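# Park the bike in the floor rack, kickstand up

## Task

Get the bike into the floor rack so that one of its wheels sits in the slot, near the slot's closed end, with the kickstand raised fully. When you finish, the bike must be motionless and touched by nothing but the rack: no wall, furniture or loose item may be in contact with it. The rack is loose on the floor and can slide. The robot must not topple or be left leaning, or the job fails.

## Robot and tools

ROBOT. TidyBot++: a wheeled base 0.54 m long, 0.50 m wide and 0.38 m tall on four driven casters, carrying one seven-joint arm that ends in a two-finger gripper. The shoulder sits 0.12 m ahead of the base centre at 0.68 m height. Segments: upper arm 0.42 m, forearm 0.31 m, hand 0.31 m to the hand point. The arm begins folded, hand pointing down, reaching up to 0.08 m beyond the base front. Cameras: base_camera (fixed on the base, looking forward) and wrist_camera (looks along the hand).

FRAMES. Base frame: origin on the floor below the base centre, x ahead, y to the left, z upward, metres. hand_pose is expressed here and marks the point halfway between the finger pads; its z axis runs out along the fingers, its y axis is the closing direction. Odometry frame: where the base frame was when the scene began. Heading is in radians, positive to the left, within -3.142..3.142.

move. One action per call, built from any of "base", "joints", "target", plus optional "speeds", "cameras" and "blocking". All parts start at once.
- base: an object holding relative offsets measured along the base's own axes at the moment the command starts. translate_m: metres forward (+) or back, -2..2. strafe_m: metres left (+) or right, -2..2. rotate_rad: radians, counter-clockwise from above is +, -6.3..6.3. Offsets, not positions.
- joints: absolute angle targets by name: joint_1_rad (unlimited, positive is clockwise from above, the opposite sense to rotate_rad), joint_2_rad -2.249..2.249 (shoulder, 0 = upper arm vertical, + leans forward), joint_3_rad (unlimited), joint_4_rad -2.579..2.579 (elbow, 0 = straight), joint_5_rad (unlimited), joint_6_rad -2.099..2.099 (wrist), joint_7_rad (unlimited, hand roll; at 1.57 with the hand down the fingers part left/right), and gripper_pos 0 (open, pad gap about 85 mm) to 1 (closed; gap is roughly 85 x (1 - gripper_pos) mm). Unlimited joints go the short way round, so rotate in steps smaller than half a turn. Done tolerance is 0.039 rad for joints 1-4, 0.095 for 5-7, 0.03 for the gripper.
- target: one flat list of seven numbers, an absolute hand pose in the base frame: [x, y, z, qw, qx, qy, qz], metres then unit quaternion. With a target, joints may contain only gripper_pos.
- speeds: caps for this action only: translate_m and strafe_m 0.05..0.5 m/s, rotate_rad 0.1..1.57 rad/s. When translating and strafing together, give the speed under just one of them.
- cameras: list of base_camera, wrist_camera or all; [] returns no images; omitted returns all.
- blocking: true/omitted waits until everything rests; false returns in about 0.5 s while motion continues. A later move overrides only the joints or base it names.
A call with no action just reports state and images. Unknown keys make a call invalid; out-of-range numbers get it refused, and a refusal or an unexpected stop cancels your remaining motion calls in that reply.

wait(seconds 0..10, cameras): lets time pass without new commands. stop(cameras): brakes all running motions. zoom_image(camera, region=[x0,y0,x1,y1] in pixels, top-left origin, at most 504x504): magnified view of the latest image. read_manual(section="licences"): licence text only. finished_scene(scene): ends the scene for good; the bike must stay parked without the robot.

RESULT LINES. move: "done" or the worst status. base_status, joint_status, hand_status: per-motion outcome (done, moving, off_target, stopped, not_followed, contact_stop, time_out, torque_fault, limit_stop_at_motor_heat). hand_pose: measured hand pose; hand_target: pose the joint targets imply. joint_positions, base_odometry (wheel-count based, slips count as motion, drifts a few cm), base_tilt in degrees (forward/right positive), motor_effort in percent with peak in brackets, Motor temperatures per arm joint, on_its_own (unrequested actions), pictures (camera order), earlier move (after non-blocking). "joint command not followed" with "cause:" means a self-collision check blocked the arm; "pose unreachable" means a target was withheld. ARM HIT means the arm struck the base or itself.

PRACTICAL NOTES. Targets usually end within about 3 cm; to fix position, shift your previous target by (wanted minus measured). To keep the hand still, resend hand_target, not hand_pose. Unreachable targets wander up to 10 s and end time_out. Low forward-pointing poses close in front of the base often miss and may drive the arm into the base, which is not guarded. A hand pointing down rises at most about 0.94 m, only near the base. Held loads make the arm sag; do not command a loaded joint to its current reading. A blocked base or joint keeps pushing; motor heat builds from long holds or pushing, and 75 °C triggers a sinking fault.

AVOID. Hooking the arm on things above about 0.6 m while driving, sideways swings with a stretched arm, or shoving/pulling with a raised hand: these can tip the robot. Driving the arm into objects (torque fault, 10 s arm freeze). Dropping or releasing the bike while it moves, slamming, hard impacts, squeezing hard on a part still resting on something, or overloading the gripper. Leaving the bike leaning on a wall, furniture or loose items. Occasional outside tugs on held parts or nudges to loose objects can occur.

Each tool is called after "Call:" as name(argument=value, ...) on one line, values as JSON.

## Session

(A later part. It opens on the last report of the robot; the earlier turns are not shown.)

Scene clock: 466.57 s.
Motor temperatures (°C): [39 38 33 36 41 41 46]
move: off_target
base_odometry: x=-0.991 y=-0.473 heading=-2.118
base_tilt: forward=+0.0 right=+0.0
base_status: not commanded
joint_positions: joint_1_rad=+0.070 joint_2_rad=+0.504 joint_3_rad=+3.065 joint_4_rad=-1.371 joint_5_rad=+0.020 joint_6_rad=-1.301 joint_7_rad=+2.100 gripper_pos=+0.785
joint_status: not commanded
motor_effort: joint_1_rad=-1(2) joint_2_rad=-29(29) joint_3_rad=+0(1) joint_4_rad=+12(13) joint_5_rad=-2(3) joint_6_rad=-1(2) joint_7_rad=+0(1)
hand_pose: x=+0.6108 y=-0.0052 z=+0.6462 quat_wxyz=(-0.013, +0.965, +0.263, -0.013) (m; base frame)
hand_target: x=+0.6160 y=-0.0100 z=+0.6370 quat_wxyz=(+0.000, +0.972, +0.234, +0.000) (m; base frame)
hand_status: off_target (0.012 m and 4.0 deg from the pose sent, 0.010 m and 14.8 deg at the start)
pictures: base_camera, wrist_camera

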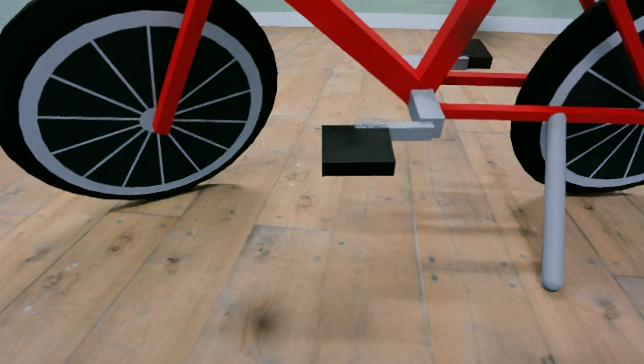

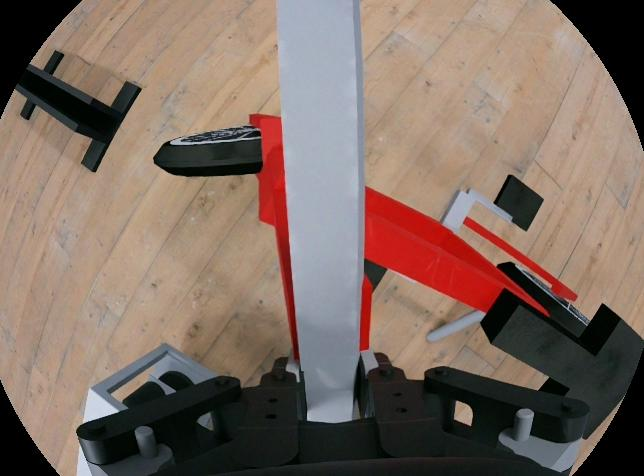

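Call:
move(target=[0.612, 0.001, 0.637, 0, 0.9911, 0.133, 0], cameras=[])

Call:
move(target=[0.610, 0.011, 0.637, 0, 0.9988, 0.05, 0])

Scene clock: 471.83 s.
Motor temperatures (°C): [39 38 33 36 41 41 46]
move: off_target
base_odometry: x=-0.991 y=-0.473 heading=-2.118
base_tilt: forward=-0.1 right=+0.0
base_status: not commanded
joint_positions: joint_1_rad=+0.026 joint_2_rad=+0.493 joint_3_rad=+3.105 joint_4_rad=-1.383 joint_5_rad=+0.020 joint_6_rad=-1.292 joint_7_rad=+1.898 gripper_pos=+0.797
joint_status: not commanded
motor_effort: joint_1_rad=-2(2) joint_2_rad=-28(29) joint_3_rad=+0(1) joint_4_rad=+12(12) joint_5_rad=-4(4) joint_6_rad=-1(2) joint_7_rad=-1(1)
hand_pose: x=+0.6093 y=-0.0011 z=+0.6468 quat_wxyz=(-0.001, +0.986, +0.169, -0.013) (m; base frame)
hand_target: x=+0.6120 y=+0.0010 z=+0.6370 quat_wxyz=(+0.000, +0.991, +0.133, +0.000) (m; base frame)
hand_status: off_target (0.010 m and 4.4 deg from the pose sent, 0.011 m and 15.3 deg at the start)
pictures: none
No camera images: "cameras" was empty.

Scene clock: 472.50 s.
Motor temperatures (°C): [39 38 33 36 41 41 46]
move: off_target
base_odometry: x=-0.991 y=-0.473 heading=-2.118
base_tilt: forward=+0.0 right=+0.1
base_status: not commanded
joint_positions: joint_1_rad=-0.011 joint_2_rad=+0.488 joint_3_rad=+3.138 joint_4_rad=-1.388 joint_5_rad=+0.020 joint_6_rad=-1.289 joint_7_rad=+1.728 gripper_pos=+0.805
joint_status: not commanded
motor_effort: joint_1_rad=-2(2) joint_2_rad=-28(29) joint_3_rad=+0(1) joint_4_rad=+11(12) joint_5_rad=-4(5) joint_6_rad=+0(2) joint_7_rad=-2(2)
hand_pose: x=+0.6090 y=+0.0020 z=+0.6480 quat_wxyz=(+0.008, +0.996, +0.088, -0.012) (m; base frame)
hand_target: x=+0.6100 y=+0.0110 z=+0.6370 quat_wxyz=(+0.000, +0.999, +0.050, +0.000) (m; base frame)
hand_status: off_target (0.014 m and 4.7 deg from the pose sent, 0.016 m and 13.8 deg at the start)
pictures: base_camera, wrist_camera

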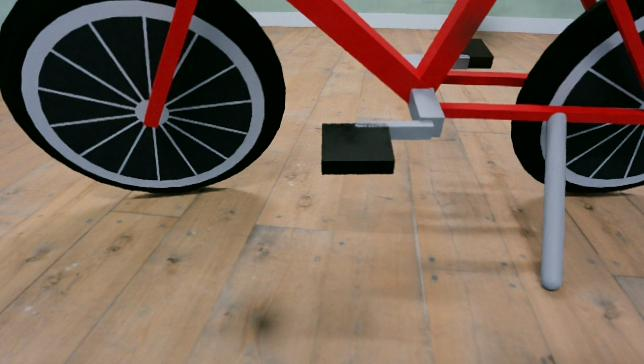

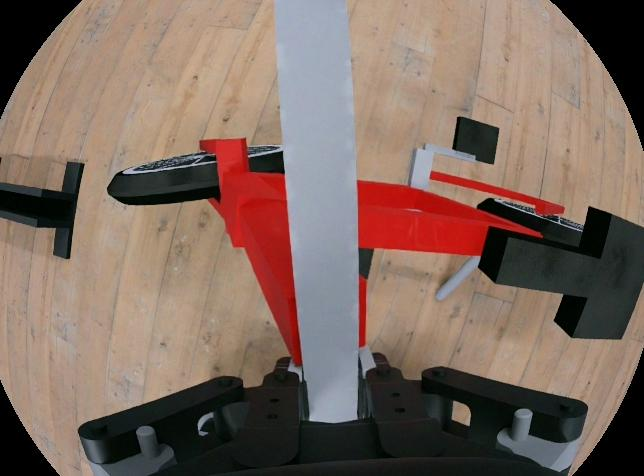

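Call:
move(base={"translate_m": 0.06}, speeds={"translate_m": 0.05}, target=[0.610, 0.011, 0.645, 0, 0.9988, 0.05, 0])

Scene clock: 477.17 s.
Motor temperatures (°C): [39 38 33 36 41 41 46]
move: off_target
base_odometry: x=-1.022 y=-0.524 heading=-2.118
base_tilt: forward=+0.0 right=+0.0
base_status: done
joint_positions: joint_1_rad=-0.011 joint_2_rad=+0.446 joint_3_rad=+3.139 joint_4_rad=-1.419 joint_5_rad=+0.020 joint_6_rad=-1.301 joint_7_rad=+1.728 gripper_pos=+0.805
joint_status: not commanded
motor_effort: joint_1_rad=-1(3) joint_2_rad=-25(29) joint_3_rad=-1(2) joint_4_rad=+19(20) joint_5_rad=-5(6) joint_6_rad=+11(14) joint_7_rad=-2(2)
hand_pose: x=+0.5937 y=+0.0018 z=+0.6591 quat_wxyz=(+0.008, +0.996, +0.088, -0.013) (m; base frame)
hand_target: x=+0.6100 y=+0.0110 z=+0.6450 quat_wxyz=(+0.000, +0.999, +0.050, +0.000) (m; base frame)
hand_status: off_target (0.023 m and 4.7 deg from the pose sent, 0.009 m and 4.7 deg at the start)
pictures: base_camera, wrist_camera

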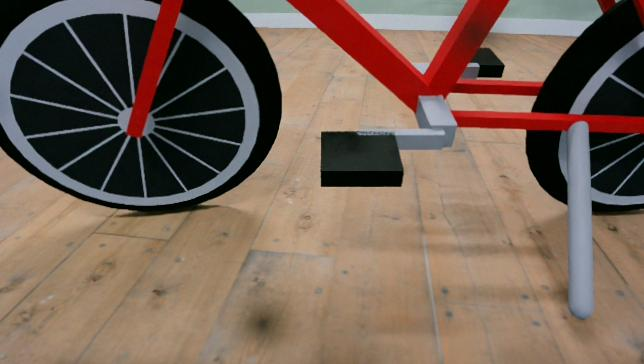

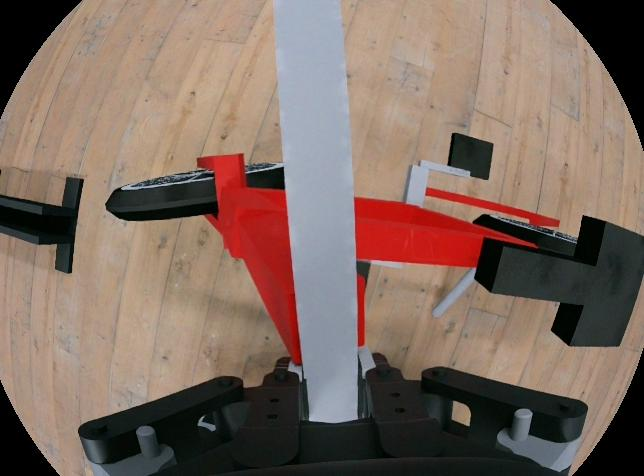

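Call:
move(base={"translate_m": 0.05}, speeds={"translate_m": 0.05}, target=[0.625, 0.014, 0.652, 0, 0.9992, 0.04, 0])

Scene clock: 481.77 s.
Motor temperatures (°C): [39 38 33 36 41 41 46]
move: off_target
base_odometry: x=-1.048 y=-0.566 heading=-2.118
base_tilt: forward=-0.1 right=+0.0
base_status: done
joint_positions: joint_1_rad=-0.022 joint_2_rad=+0.458 joint_3_rad=+3.140 joint_4_rad=-1.356 joint_5_rad=+0.020 joint_6_rad=-1.317 joint_7_rad=+1.718 gripper_pos=+0.806
joint_status: not commanded
motor_effort: joint_1_rad=+0(2) joint_2_rad=-22(28) joint_3_rad=+1(2) joint_4_rad=+14(21) joint_5_rad=-3(6) joint_6_rad=+9(15) joint_7_rad=-3(3)
hand_pose: x=+0.6136 y=+0.0066 z=+0.6721 quat_wxyz=(+0.010, +0.996, +0.088, +0.005) (m; base frame)
hand_target: x=+0.6250 y=+0.0140 z=+0.6520 quat_wxyz=(+0.000, +0.999, +0.040, +0.000) (m; base frame)
hand_status: off_target (0.024 m and 5.6 deg from the pose sent, 0.034 m and 5.8 deg at the start)
pictures: base_camera, wrist_camera

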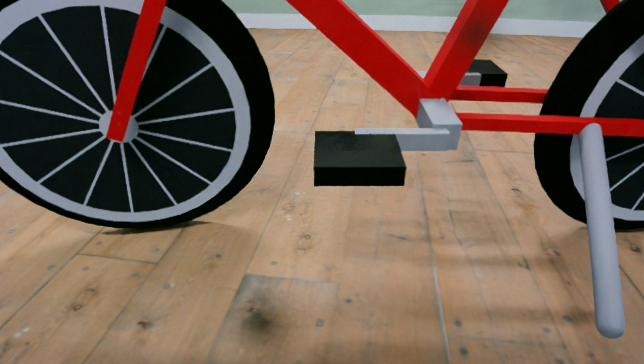

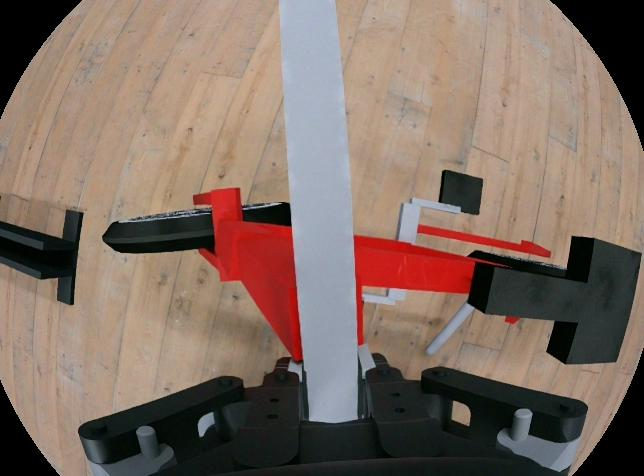

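Call:
move(base={"strafe_m": 0.1}, speeds={"strafe_m": 0.05})

Scene clock: 507.50 s.
Motor temperatures (°C): [39 38 33 36 41 40 46]
move: done
base_odometry: x=-0.963 y=-0.619 heading=-2.118
base_tilt: forward=-0.1 right=-0.1
base_status: done
joint_positions: joint_1_rad=-0.034 joint_2_rad=+0.457 joint_3_rad=+3.146 joint_4_rad=-1.352 joint_5_rad=+0.020 joint_6_rad=-1.317 joint_7_rad=+1.718 gripper_pos=+0.806
joint_status: not commanded
motor_effort: joint_1_rad=+0(5) joint_2_rad=-20(22) joint_3_rad=+2(5) joint_4_rad=+13(15) joint_5_rad=-2(6) joint_6_rad=+8(10) joint_7_rad=-3(3)
hand_pose: x=+0.6152 y=+0.0100 z=+0.6739 quat_wxyz=(+0.011, +0.996, +0.091, +0.007) (m; base frame)
hand_target: x=+0.6250 y=+0.0140 z=+0.6520 quat_wxyz=(+0.000, +0.999, +0.040, +0.000) (m; base frame)
hand_status: not commanded
pictures: base_camera, wrist_camera

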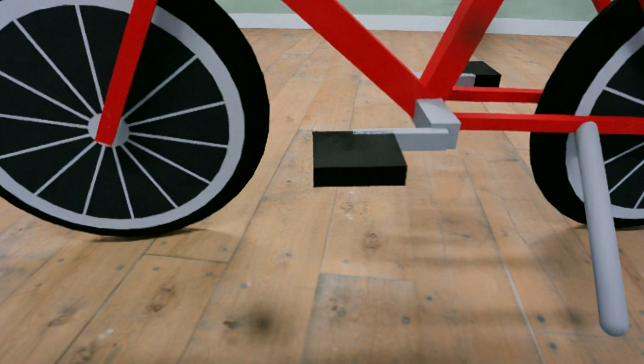

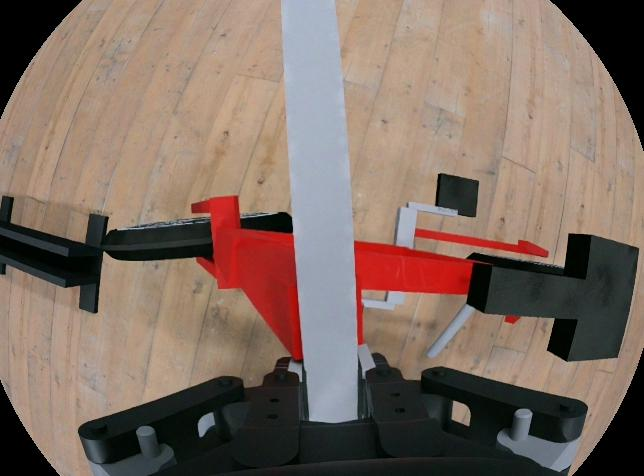

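Call:
zoom_image(camera="wrist_camera", region=[0, 160, 260, 350])

Scaled by 1.938.

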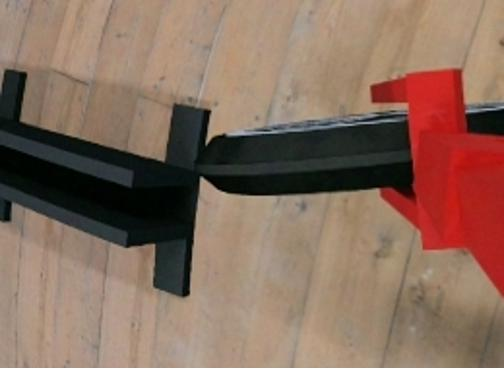

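Call:
move(target=[0.626, 0.022, 0.652, 0, 0.9968, -0.08, 0], cameras=[])

Call:
move(target=[0.627, 0.030, 0.652, 0, 0.9856, -0.169, 0])

Scene clock: 534.60 s.
Motor temperatures (°C): [39 38 33 36 41 40 46]
move: off_target
base_odometry: x=-0.963 y=-0.619 heading=-2.118
base_tilt: forward=-0.1 right=+0.0
base_status: not commanded
joint_positions: joint_1_rad=-0.071 joint_2_rad=+0.456 joint_3_rad=+3.176 joint_4_rad=-1.345 joint_5_rad=+0.010 joint_6_rad=-1.317 joint_7_rad=+1.474 gripper_pos=+0.806
joint_status: not commanded
motor_effort: joint_1_rad=+1(2) joint_2_rad=-21(22) joint_3_rad=+3(4) joint_4_rad=+12(13) joint_5_rad=+1(2) joint_6_rad=+8(10) joint_7_rad=-2(4)
hand_pose: x=+0.6180 y=+0.0182 z=+0.6767 quat_wxyz=(+0.012, +0.999, -0.027, +0.013) (m; base frame)
hand_target: x=+0.6260 y=+0.0220 z=+0.6520 quat_wxyz=(+0.000, +0.997, -0.080, +0.000) (m; base frame)
hand_status: off_target (0.026 m and 6.4 deg from the pose sent, 0.027 m and 19.7 deg at the start)
pictures: none
No camera images: "cameras" was empty.

Scene clock: 535.33 s.
Motor temperatures (°C): [39 38 33 36 41 40 46]
move: off_target
base_odometry: x=-0.963 y=-0.619 heading=-2.118
base_tilt: forward=+0.0 right=+0.0
base_status: not commanded
joint_positions: joint_1_rad=-0.109 joint_2_rad=+0.456 joint_3_rad=+3.206 joint_4_rad=-1.340 joint_5_rad=-0.002 joint_6_rad=-1.317 joint_7_rad=+1.287 gripper_pos=+0.806
joint_status: not commanded
motor_effort: joint_1_rad=+1(3) joint_2_rad=-21(21) joint_3_rad=+4(5) joint_4_rad=+12(13) joint_5_rad=+2(4) joint_6_rad=+7(9) joint_7_rad=-2(3)
hand_pose: x=+0.6196 y=+0.0274 z=+0.6783 quat_wxyz=(+0.010, +0.993, -0.116, +0.017) (m; base frame)
hand_target: x=+0.6270 y=+0.0300 z=+0.6520 quat_wxyz=(+0.000, +0.986, -0.169, +0.000) (m; base frame)
hand_status: off_target (0.027 m and 6.5 deg from the pose sent, 0.029 m and 16.5 deg at the start)
pictures: base_camera, wrist_camera

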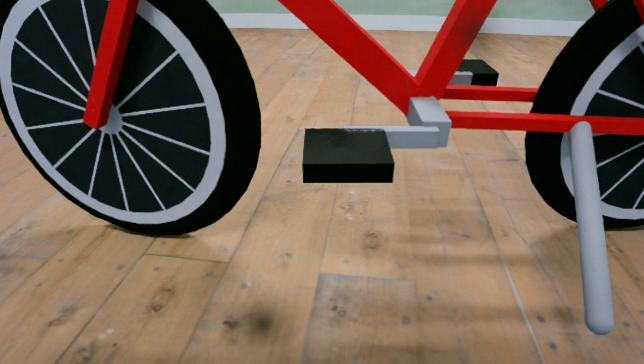

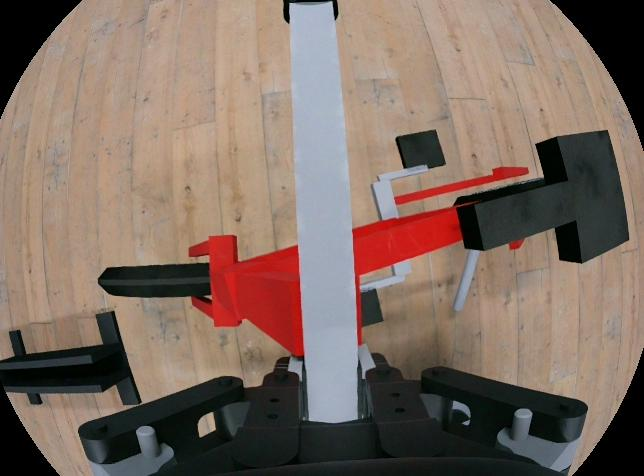

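Call:
move(base={"strafe_m": -0.18, "translate_m": -0.043}, speeds={"strafe_m": 0.06})

Call:
move(base={"strafe_m": -0.18, "translate_m": -0.043}, speeds={"strafe_m": 0.06})

Scene clock: 555.07 s.
Motor temperatures (°C): [39 38 33 36 41 40 46]
move: done
base_odometry: x=-1.094 y=-0.488 heading=-2.118
base_tilt: forward=-0.1 right=+0.1
base_status: done
joint_positions: joint_1_rad=-0.114 joint_2_rad=+0.460 joint_3_rad=+3.212 joint_4_rad=-1.339 joint_5_rad=-0.008 joint_6_rad=-1.317 joint_7_rad=+1.287 gripper_pos=+0.806
joint_status: not commanded
motor_effort: joint_1_rad=+1(5) joint_2_rad=-22(25) joint_3_rad=+4(6) joint_4_rad=+13(15) joint_5_rad=+2(4) joint_6_rad=+6(7) joint_7_rad=-1(2)
hand_pose: x=+0.6200 y=+0.0294 z=+0.6767 quat_wxyz=(+0.009, +0.993, -0.117, +0.015) (m; base frame)
hand_target: x=+0.6270 y=+0.0300 z=+0.6520 quat_wxyz=(+0.000, +0.986, -0.169, +0.000) (m; base frame)
hand_status: not commanded
pictures: base_camera, wrist_camera

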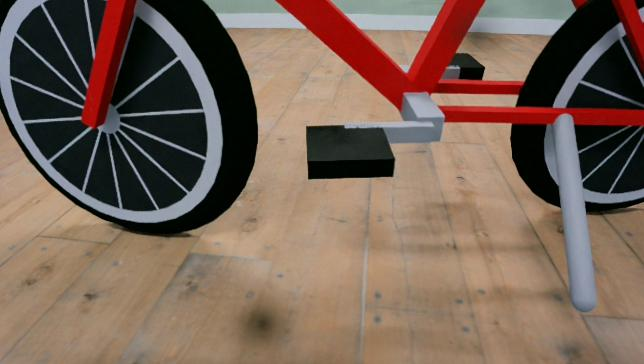

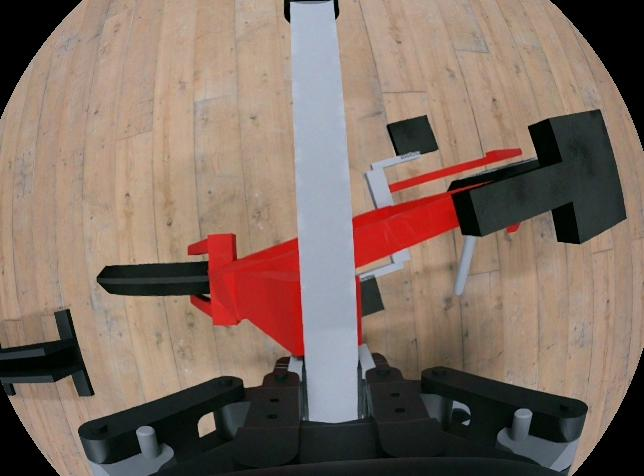

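Scene clock: 558.63 s.
Motor temperatures (°C): [39 38 33 36 41 40 46]
move: done
base_odometry: x=-1.225 y=-0.357 heading=-2.118
base_tilt: forward=-0.1 right=+0.1
base_status: done
joint_positions: joint_1_rad=-0.113 joint_2_rad=+0.464 joint_3_rad=+3.214 joint_4_rad=-1.339 joint_5_rad=-0.016 joint_6_rad=-1.317 joint_7_rad=+1.287 gripper_pos=+0.806
joint_status: not commanded
motor_effort: joint_1_rad=+0(6) joint_2_rad=-23(26) joint_3_rad=+3(7) joint_4_rad=+13(15) joint_5_rad=+4(5) joint_6_rad=+5(6) joint_7_rad=-1(1)
hand_pose: x=+0.6201 y=+0.0302 z=+0.6744 quat_wxyz=(+0.006, +0.993, -0.119, +0.013) (m; base frame)
hand_target: x=+0.6270 y=+0.0300 z=+0.6520 quat_wxyz=(+0.000, +0.986, -0.169, +0.000) (m; base frame)
hand_status: not commanded
pictures: base_camera, wrist_camera

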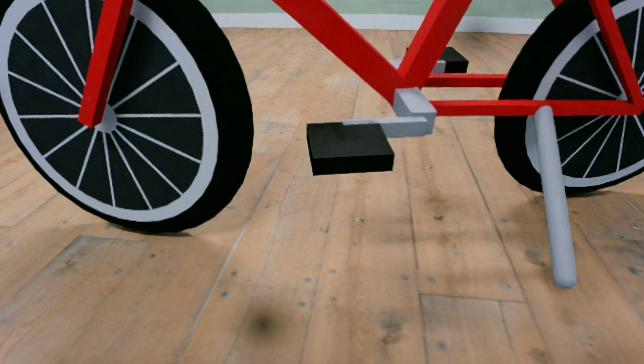

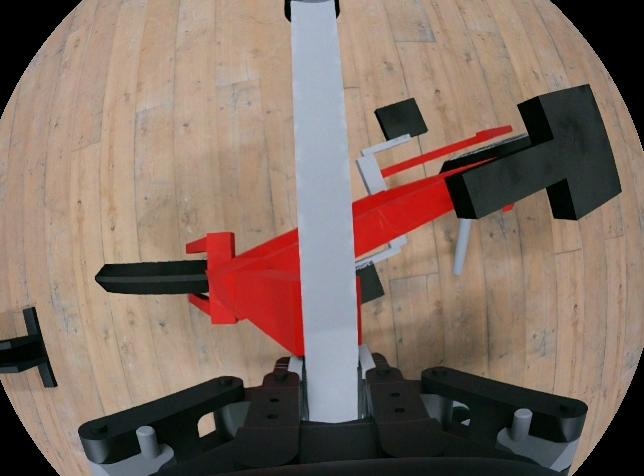

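Call:
move(target=[0.640, 0.020, 0.652, 0, 0.9999, -0.01, 0], cameras=[])

Call:
move(target=[0.642, 0.012, 0.652, 0, 0.9968, 0.08, 0])

Scene clock: 566.43 s.
Motor temperatures (°C): [39 38 33 36 41 40 46]
move: off_target
base_odometry: x=-1.225 y=-0.357 heading=-2.118
base_tilt: forward=+0.0 right=+0.1
base_status: not commanded
joint_positions: joint_1_rad=-0.060 joint_2_rad=+0.491 joint_3_rad=+3.181 joint_4_rad=-1.289 joint_5_rad=-0.016 joint_6_rad=-1.317 joint_7_rad=+1.478 gripper_pos=+0.807
joint_status: not commanded
motor_effort: joint_1_rad=-1(2) joint_2_rad=-25(26) joint_3_rad=+1(4) joint_4_rad=+13(15) joint_5_rad=-1(4) joint_6_rad=+5(6) joint_7_rad=+1(1)
hand_pose: x=+0.6389 y=+0.0194 z=+0.6763 quat_wxyz=(+0.000, +0.999, -0.035, +0.023) (m; base frame)
hand_target: x=+0.6400 y=+0.0200 z=+0.6520 quat_wxyz=(+0.000, +1.000, -0.010, +0.000) (m; base frame)
hand_status: off_target (0.024 m and 3.9 deg from the pose sent, 0.032 m and 12.7 deg at the start)
pictures: none
No camera images: "cameras" was empty.

Scene clock: 567.10 s.
Motor temperatures (°C): [39 38 33 36 41 40 46]
move: off_target
base_odometry: x=-1.225 y=-0.357 heading=-2.118
base_tilt: forward=-0.1 right=+0.0
base_status: not commanded
joint_positions: joint_1_rad=-0.024 joint_2_rad=+0.497 joint_3_rad=+3.154 joint_4_rad=-1.283 joint_5_rad=-0.016 joint_6_rad=-1.317 joint_7_rad=+1.642 gripper_pos=+0.807
joint_status: not commanded
motor_effort: joint_1_rad=-2(3) joint_2_rad=-26(27) joint_3_rad=+0(1) joint_4_rad=+13(14) joint_5_rad=-1(3) joint_6_rad=+1(6) joint_7_rad=+1(2)
hand_pose: x=+0.6413 y=+0.0131 z=+0.6754 quat_wxyz=(-0.004, +0.999, +0.040, +0.023) (m; base frame)
hand_target: x=+0.6420 y=+0.0120 z=+0.6520 quat_wxyz=(+0.000, +0.997, +0.080, +0.000) (m; base frame)
hand_status: off_target (0.023 m and 5.3 deg from the pose sent, 0.026 m and 13.5 deg at the start)
pictures: base_camera, wrist_camera

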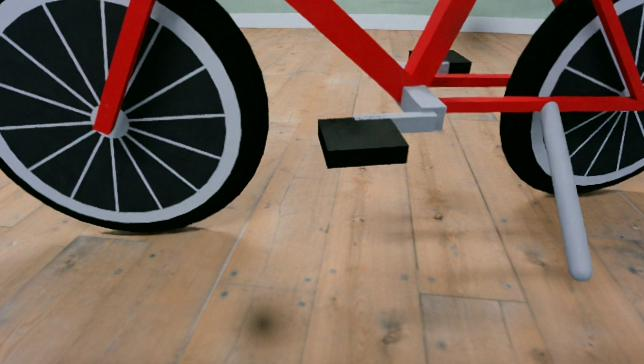

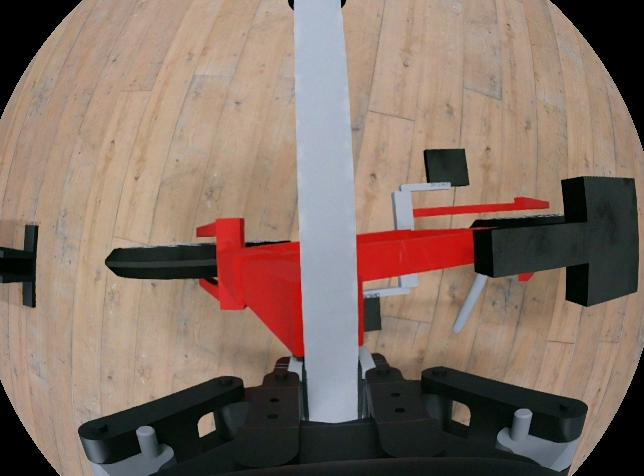

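Call:
move(base={"strafe_m": 0.2, "translate_m": -0.016}, speeds={"strafe_m": 0.06})

Call:
zoom_image(camera="wrist_camera", region=[0, 160, 260, 350])

Scene clock: 574.67 s.
Motor temperatures (°C): [39 38 33 36 41 40 46]
move: done
base_odometry: x=-1.046 y=-0.448 heading=-2.118
base_tilt: forward=-0.1 right=-0.1
base_status: done
joint_positions: joint_1_rad=-0.019 joint_2_rad=+0.498 joint_3_rad=+3.150 joint_4_rad=-1.282 joint_5_rad=-0.016 joint_6_rad=-1.317 joint_7_rad=+1.642 gripper_pos=+0.807
joint_status: not commanded
motor_effort: joint_1_rad=-1(6) joint_2_rad=-27(27) joint_3_rad=-1(4) joint_4_rad=+13(14) joint_5_rad=-2(5) joint_6_rad=+0(3) joint_7_rad=+0(1)
hand_pose: x=+0.6414 y=+0.0119 z=+0.6749 quat_wxyz=(-0.005, +0.999, +0.039, +0.022) (m; base frame)
hand_target: x=+0.6420 y=+0.0120 z=+0.6520 quat_wxyz=(+0.000, +0.997, +0.080, +0.000) (m; base frame)
hand_status: not commanded
pictures: base_camera, wrist_camera

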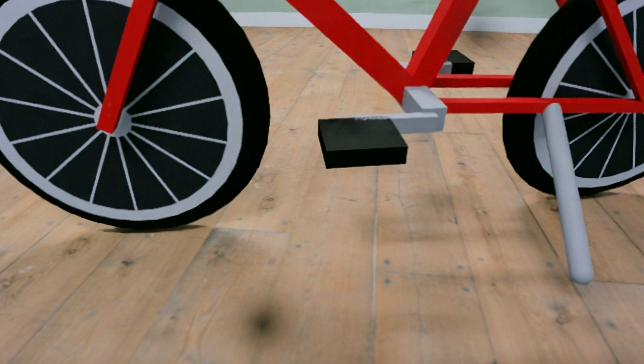

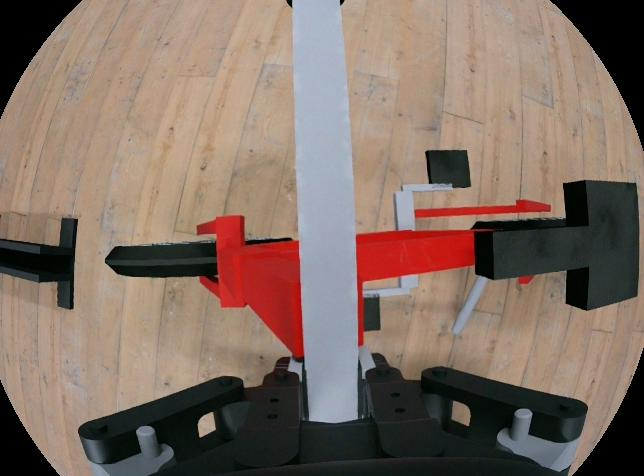

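Scaled by 1.938.

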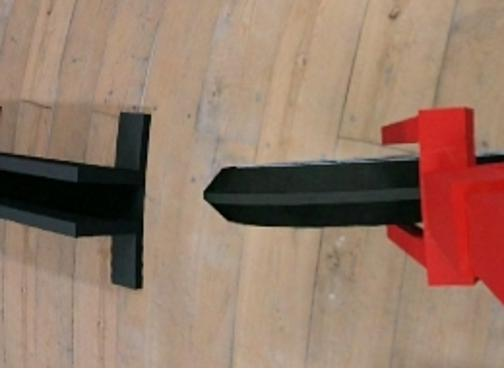

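Call:
move(base={"strafe_m": 0.17, "translate_m": -0.017}, speeds={"strafe_m": 0.06})

Call:
zoom_image(camera="wrist_camera", region=[0, 160, 260, 350])

Scene clock: 587.60 s.
Motor temperatures (°C): [39 38 33 36 41 40 46]
move: done
base_odometry: x=-0.892 y=-0.522 heading=-2.118
base_tilt: forward=-0.1 right=+0.0
base_status: done
joint_positions: joint_1_rad=-0.019 joint_2_rad=+0.500 joint_3_rad=+3.148 joint_4_rad=-1.282 joint_5_rad=-0.015 joint_6_rad=-1.317 joint_7_rad=+1.642 gripper_pos=+0.807
joint_status: not commanded
motor_effort: joint_1_rad=-1(6) joint_2_rad=-27(28) joint_3_rad=+0(4) joint_4_rad=+12(14) joint_5_rad=-2(5) joint_6_rad=+0(2) joint_7_rad=+0(1)
hand_pose: x=+0.6415 y=+0.0128 z=+0.6741 quat_wxyz=(-0.005, +0.999, +0.040, +0.022) (m; base frame)
hand_target: x=+0.6420 y=+0.0120 z=+0.6520 quat_wxyz=(+0.000, +0.997, +0.080, +0.000) (m; base frame)
hand_status: not commanded
pictures: base_camera, wrist_camera

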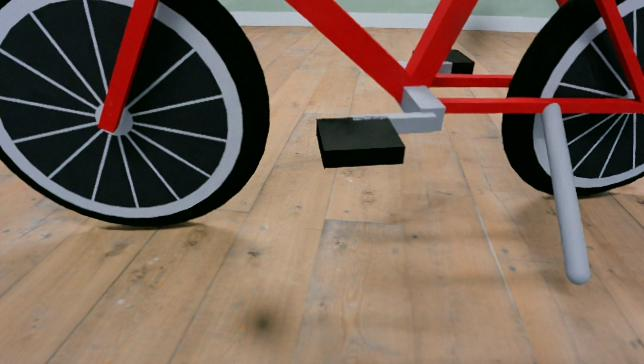

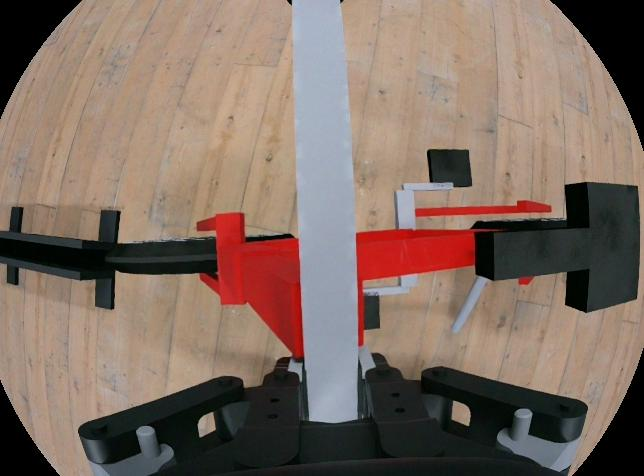

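Scaled by 1.938.

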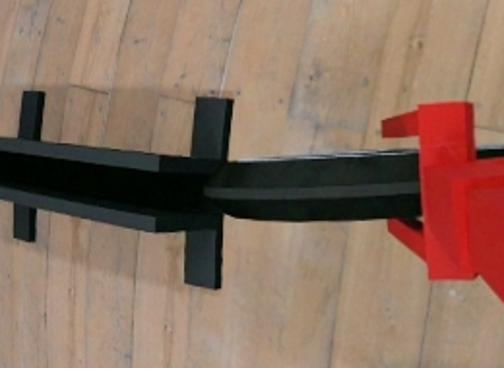

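Call:
move(base={"strafe_m": 0.1, "translate_m": -0.004}, speeds={"strafe_m": 0.05}, target=[0.642, 0.014, 0.652, 0, 0.9997, 0.025, 0])

Call:
zoom_image(camera="wrist_camera", region=[0, 160, 260, 350])

Scene clock: 594.77 s.
Motor temperatures (°C): [39 38 33 36 41 40 46]
move: off_target
base_odometry: x=-0.804 y=-0.570 heading=-2.118
base_tilt: forward=-0.1 right=+0.0
base_status: done
joint_positions: joint_1_rad=-0.036 joint_2_rad=+0.500 joint_3_rad=+3.162 joint_4_rad=-1.281 joint_5_rad=-0.015 joint_6_rad=-1.317 joint_7_rad=+1.607 gripper_pos=+0.807
joint_status: not commanded
motor_effort: joint_1_rad=+0(7) joint_2_rad=-25(27) joint_3_rad=+2(4) joint_4_rad=+13(14) joint_5_rad=+0(4) joint_6_rad=+3(5) joint_7_rad=-1(1)
hand_pose: x=+0.6420 y=+0.0148 z=+0.6744 quat_wxyz=(-0.002, +0.999, +0.025, +0.022) (m; base frame)
hand_target: x=+0.6420 y=+0.0140 z=+0.6520 quat_wxyz=(+0.000, +1.000, +0.025, +0.000) (m; base frame)
hand_status: off_target (0.022 m and 2.5 deg from the pose sent, 0.022 m and 3.1 deg at the start)
pictures: base_camera, wrist_camera

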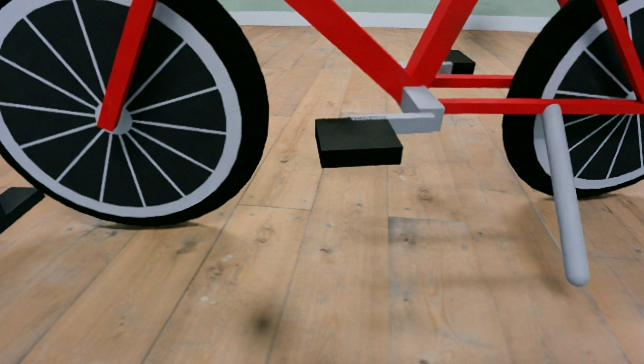

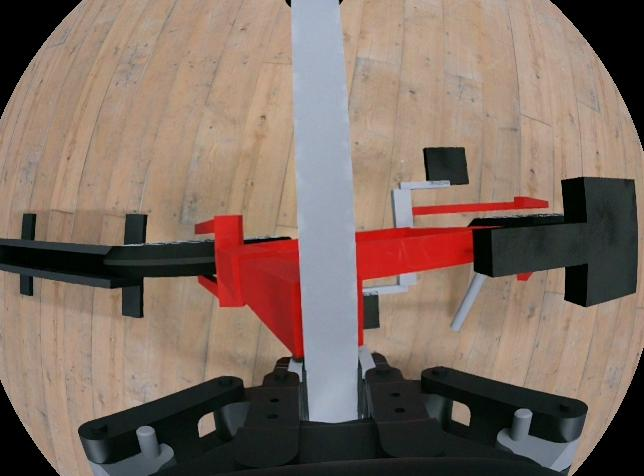

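Scaled by 1.938.

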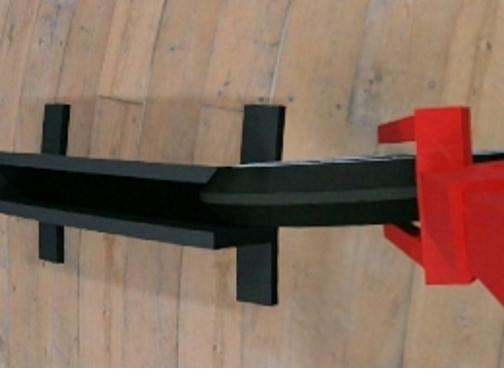

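Call:
move(base={"strafe_m": 0.08, "translate_m": -0.008}, speeds={"strafe_m": 0.05}, target=[0.640, 0.012, 0.652, 0, 0.9962, 0.087, 0])

Call:
zoom_image(camera="wrist_camera", region=[0, 160, 260, 350])

Scene clock: 601.03 s.
Motor temperatures (°C): [39 38 33 36 41 40 46]
move: off_target
base_odometry: x=-0.732 y=-0.605 heading=-2.118
base_tilt: forward=-0.1 right=+0.0
base_status: done
joint_positions: joint_1_rad=-0.008 joint_2_rad=+0.502 joint_3_rad=+3.154 joint_4_rad=-1.280 joint_5_rad=-0.014 joint_6_rad=-1.317 joint_7_rad=+1.682 gripper_pos=+0.807
joint_status: not commanded
motor_effort: joint_1_rad=-2(5) joint_2_rad=-27(28) joint_3_rad=+0(2) joint_4_rad=+13(14) joint_5_rad=-2(5) joint_6_rad=-1(3) joint_7_rad=+0(1)
hand_pose: x=+0.6423 y=+0.0039 z=+0.6739 quat_wxyz=(-0.003, +0.998, +0.052, +0.022) (m; base frame)
hand_target: x=+0.6400 y=+0.0120 z=+0.6520 quat_wxyz=(+0.000, +0.996, +0.087, +0.000) (m; base frame)
hand_status: off_target (0.023 m and 4.7 deg from the pose sent, 0.023 m and 7.6 deg at the start)
pictures: base_camera, wrist_camera

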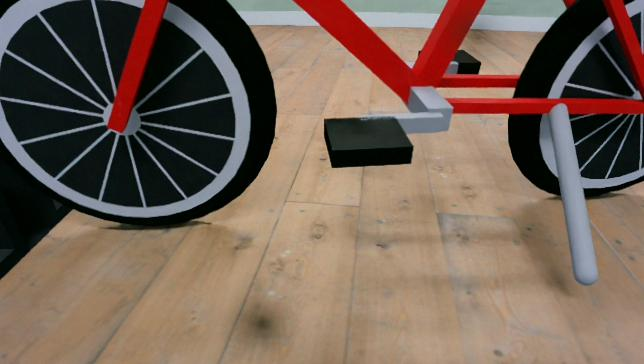

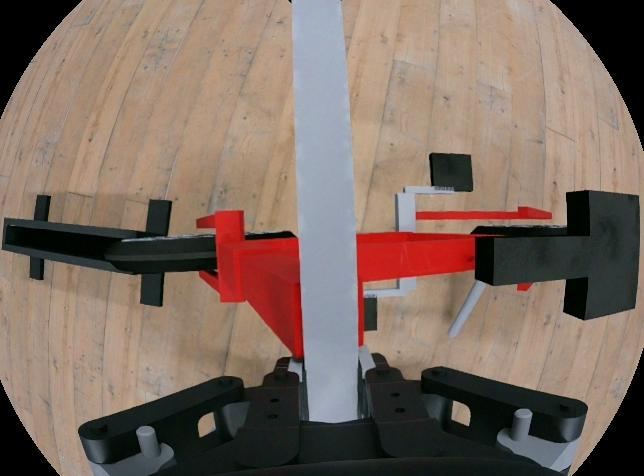

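Scaled by 1.938.

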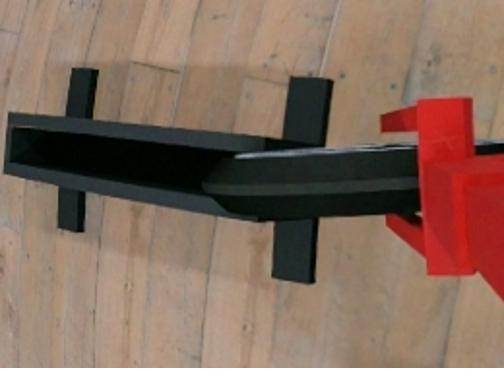

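Call:
move(base={"strafe_m": 0.06, "translate_m": -0.002}, speeds={"strafe_m": 0.05}, target=[0.650, 0.010, 0.652, 0, 1.0, 0.0, 0])

Call:
zoom_image(camera="wrist_camera", region=[0, 160, 260, 350])

Scene clock: 616.73 s.
Motor temperatures (°C): [39 37 33 36 41 40 46]
move: off_target
base_odometry: x=-0.679 y=-0.635 heading=-2.118
base_tilt: forward=-0.1 right=+0.0
base_status: done
joint_positions: joint_1_rad=-0.033 joint_2_rad=+0.514 joint_3_rad=+3.172 joint_4_rad=-1.255 joint_5_rad=-0.013 joint_6_rad=-1.334 joint_7_rad=+1.614 gripper_pos=+0.807
joint_status: not commanded
motor_effort: joint_1_rad=+0(7) joint_2_rad=-26(28) joint_3_rad=+2(4) joint_4_rad=+14(16) joint_5_rad=+1(6) joint_6_rad=+3(7) joint_7_rad=-1(2)
hand_pose: x=+0.6465 y=+0.0088 z=+0.6750 quat_wxyz=(+0.001, +1.000, +0.024, +0.019) (m; base frame)
hand_target: x=+0.6500 y=+0.0100 z=+0.6520 quat_wxyz=(+0.000, +1.000, +0.000, +0.000) (m; base frame)
hand_status: off_target (0.023 m and 3.5 deg from the pose sent, 0.024 m and 6.5 deg at the start)
pictures: base_camera, wrist_camera

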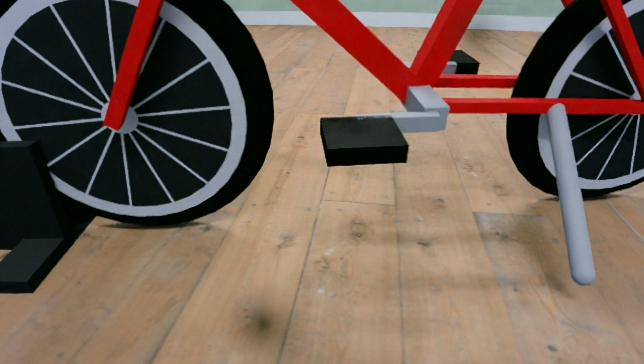

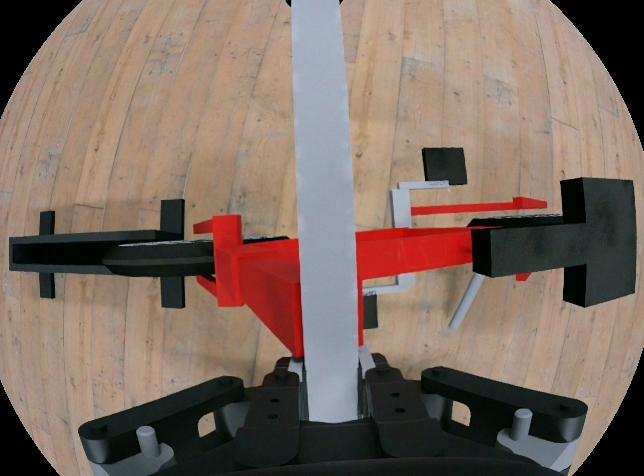

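Scaled by 1.938.

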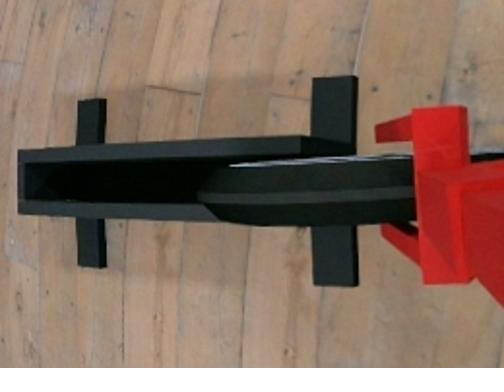

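Call:
move(base={"strafe_m": 0.12, "translate_m": -0.005}, speeds={"strafe_m": 0.06})

Call:
zoom_image(camera="wrist_camera", region=[0, 160, 260, 350])

Scene clock: 624.57 s.
Motor temperatures (°C): [39 37 33 36 41 40 46]
move: done
base_odometry: x=-0.574 y=-0.693 heading=-2.118
base_tilt: forward=+0.0 right=+0.0
base_status: done
joint_positions: joint_1_rad=-0.009 joint_2_rad=+0.515 joint_3_rad=+3.179 joint_4_rad=-1.254 joint_5_rad=-0.013 joint_6_rad=-1.334 joint_7_rad=+1.614 gripper_pos=+0.807
joint_status: not commanded
motor_effort: joint_1_rad=-6(8) joint_2_rad=-26(27) joint_3_rad=-2(4) joint_4_rad=+13(14) joint_5_rad=-2(5) joint_6_rad=+5(6) joint_7_rad=+0(2)
hand_pose: x=+0.6471 y=-0.0072 z=+0.6753 quat_wxyz=(+0.003, +1.000, +0.009, +0.020) (m; base frame)
hand_target: x=+0.6500 y=+0.0100 z=+0.6520 quat_wxyz=(+0.000, +1.000, +0.000, +0.000) (m; base frame)
hand_status: not commanded
pictures: base_camera, wrist_camera

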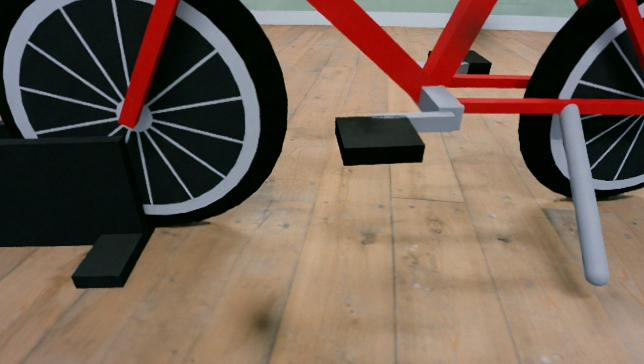

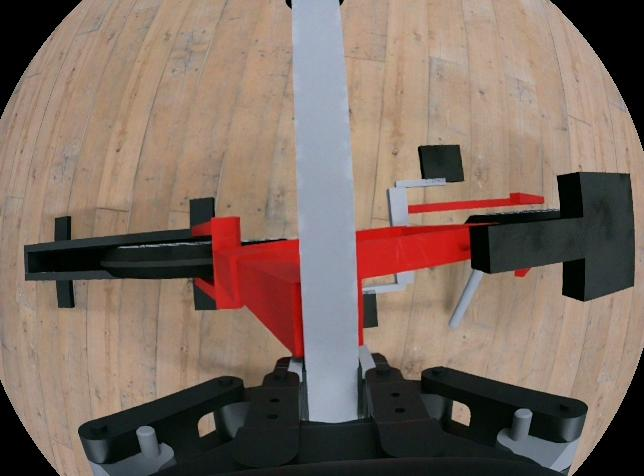

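Scaled by 1.938.

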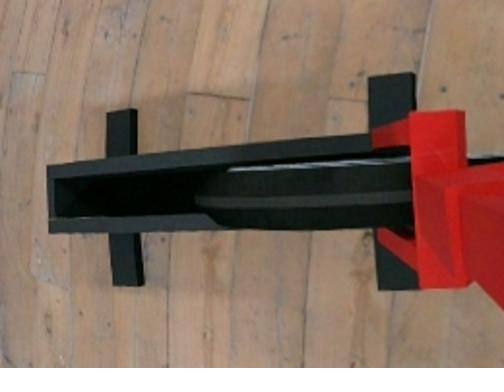

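Call:
move(base={"strafe_m": 0.1, "translate_m": 0.0}, speeds={"strafe_m": 0.06}, target=[0.655, 0.010, 0.652, 0, 1.0, 0.01, 0])

Call:
zoom_image(camera="wrist_camera", region=[0, 160, 260, 350])

Scene clock: 635.97 s.
Motor temperatures (°C): [39 37 33 36 40 40 46]
move: off_target
base_odometry: x=-0.489 y=-0.745 heading=-2.118
base_tilt: forward=-0.1 right=+0.0
base_status: done
joint_positions: joint_1_rad=-0.004 joint_2_rad=+0.522 joint_3_rad=+3.184 joint_4_rad=-1.235 joint_5_rad=-0.010 joint_6_rad=-1.339 joint_7_rad=+1.614 gripper_pos=+0.807
joint_status: not commanded
motor_effort: joint_1_rad=-5(10) joint_2_rad=-26(26) joint_3_rad=-1(6) joint_4_rad=+14(15) joint_5_rad=-3(8) joint_6_rad=+6(9) joint_7_rad=-3(5)
hand_pose: x=+0.6523 y=-0.0131 z=+0.6771 quat_wxyz=(+0.006, +1.000, +0.004, +0.023) (m; base frame)
hand_target: x=+0.6550 y=+0.0100 z=+0.6520 quat_wxyz=(+0.000, +1.000, +0.010, +0.000) (m; base frame)
hand_status: off_target (0.034 m and 2.8 deg from the pose sent, 0.030 m and 2.3 deg at the start)
pictures: base_camera, wrist_camera

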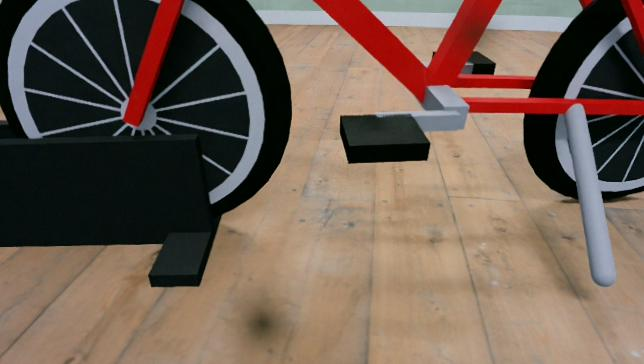

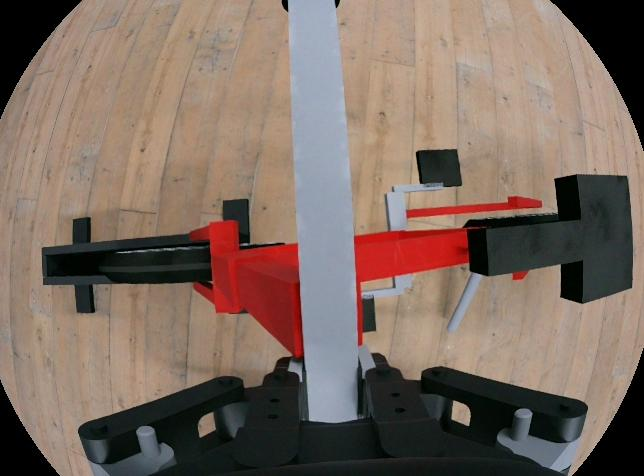

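Scaled by 1.938.

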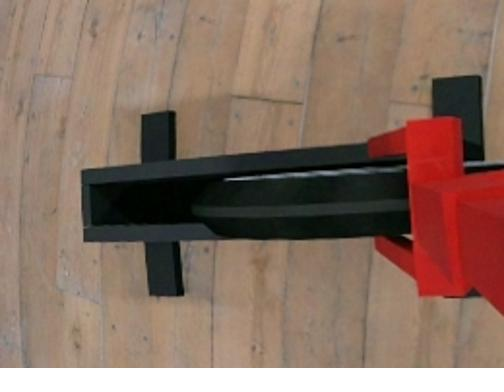

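Call:
move(base={"strafe_m": 0.1, "translate_m": 0.0}, speeds={"strafe_m": 0.06})

Call:
zoom_image(camera="wrist_camera", region=[0, 160, 260, 350])

Scene clock: 641.67 s.
Motor temperatures (°C): [39 37 32 36 40 40 46]
move: done
base_odometry: x=-0.404 y=-0.796 heading=-2.118
base_tilt: forward=+0.0 right=+0.0
base_status: done
joint_positions: joint_1_rad=-0.002 joint_2_rad=+0.523 joint_3_rad=+3.190 joint_4_rad=-1.234 joint_5_rad=-0.001 joint_6_rad=-1.339 joint_7_rad=+1.614 gripper_pos=+0.807
joint_status: not commanded
motor_effort: joint_1_rad=-6(12) joint_2_rad=-26(26) joint_3_rad=-2(6) joint_4_rad=+15(15) joint_5_rad=+0(8) joint_6_rad=+7(8) joint_7_rad=-1(5)
hand_pose: x=+0.6525 y=-0.0198 z=+0.6772 quat_wxyz=(+0.013, +1.000, +0.002, +0.023) (m; base frame)
hand_target: x=+0.6550 y=+0.0100 z=+0.6520 quat_wxyz=(+0.000, +1.000, +0.010, +0.000) (m; base frame)
hand_status: not commanded
pictures: base_camera, wrist_camera

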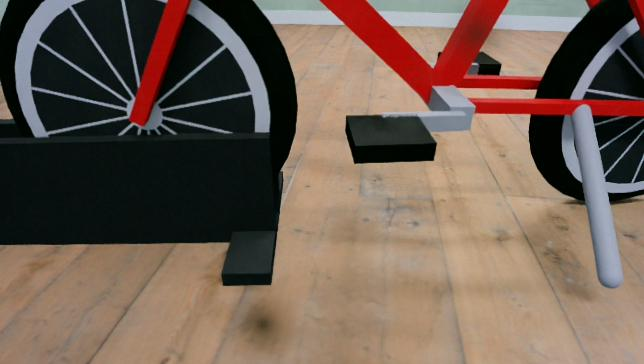

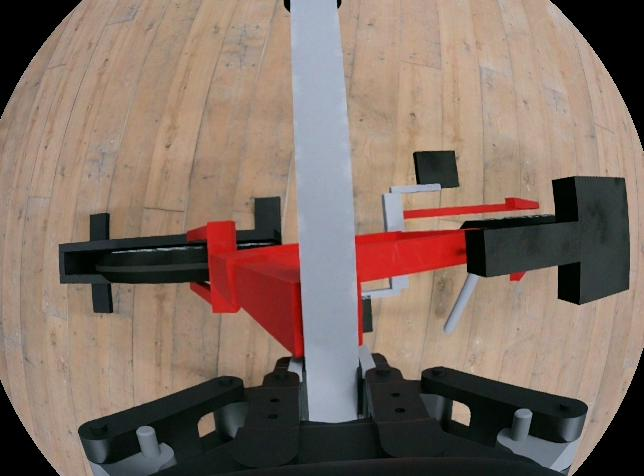

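Scaled by 1.938.

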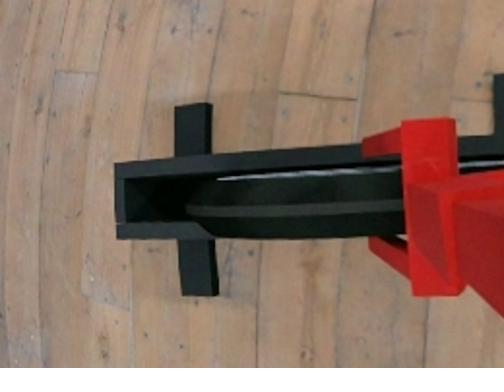

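Call:
move(base={"strafe_m": 0.1, "translate_m": 0.0}, speeds={"strafe_m": 0.06})

Call:
zoom_image(camera="wrist_camera", region=[0, 160, 260, 350])

Scene clock: 646.57 s.
Motor temperatures (°C): [39 37 32 36 40 40 46]
move: done
base_odometry: x=-0.318 y=-0.848 heading=-2.118
base_tilt: forward=-0.1 right=+0.0
base_status: done
joint_positions: joint_1_rad=-0.013 joint_2_rad=+0.523 joint_3_rad=+3.185 joint_4_rad=-1.234 joint_5_rad=+0.001 joint_6_rad=-1.339 joint_7_rad=+1.614 gripper_pos=+0.807
joint_status: not commanded
motor_effort: joint_1_rad=-4(12) joint_2_rad=-25(27) joint_3_rad=+0(6) joint_4_rad=+14(16) joint_5_rad=+3(7) joint_6_rad=+6(8) joint_7_rad=+1(4)
hand_pose: x=+0.6528 y=-0.0121 z=+0.6772 quat_wxyz=(+0.012, +1.000, +0.010, +0.023) (m; base frame)
hand_target: x=+0.6550 y=+0.0100 z=+0.6520 quat_wxyz=(+0.000, +1.000, +0.010, +0.000) (m; base frame)
hand_status: not commanded
pictures: base_camera, wrist_camera

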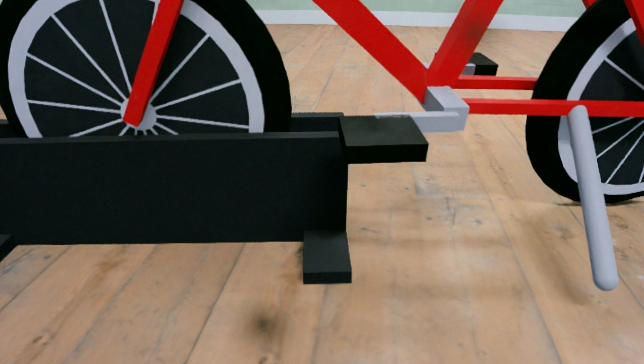

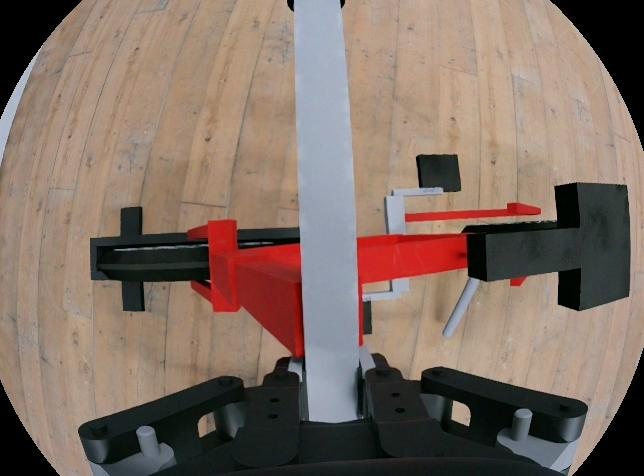

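Scaled by 1.938.

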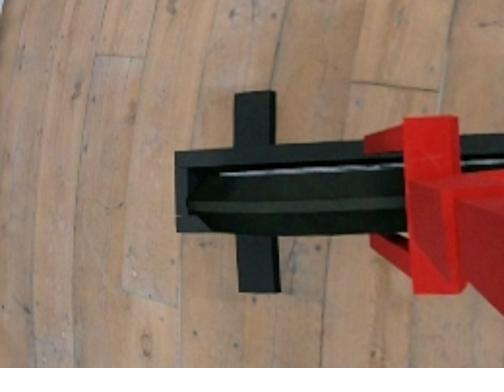

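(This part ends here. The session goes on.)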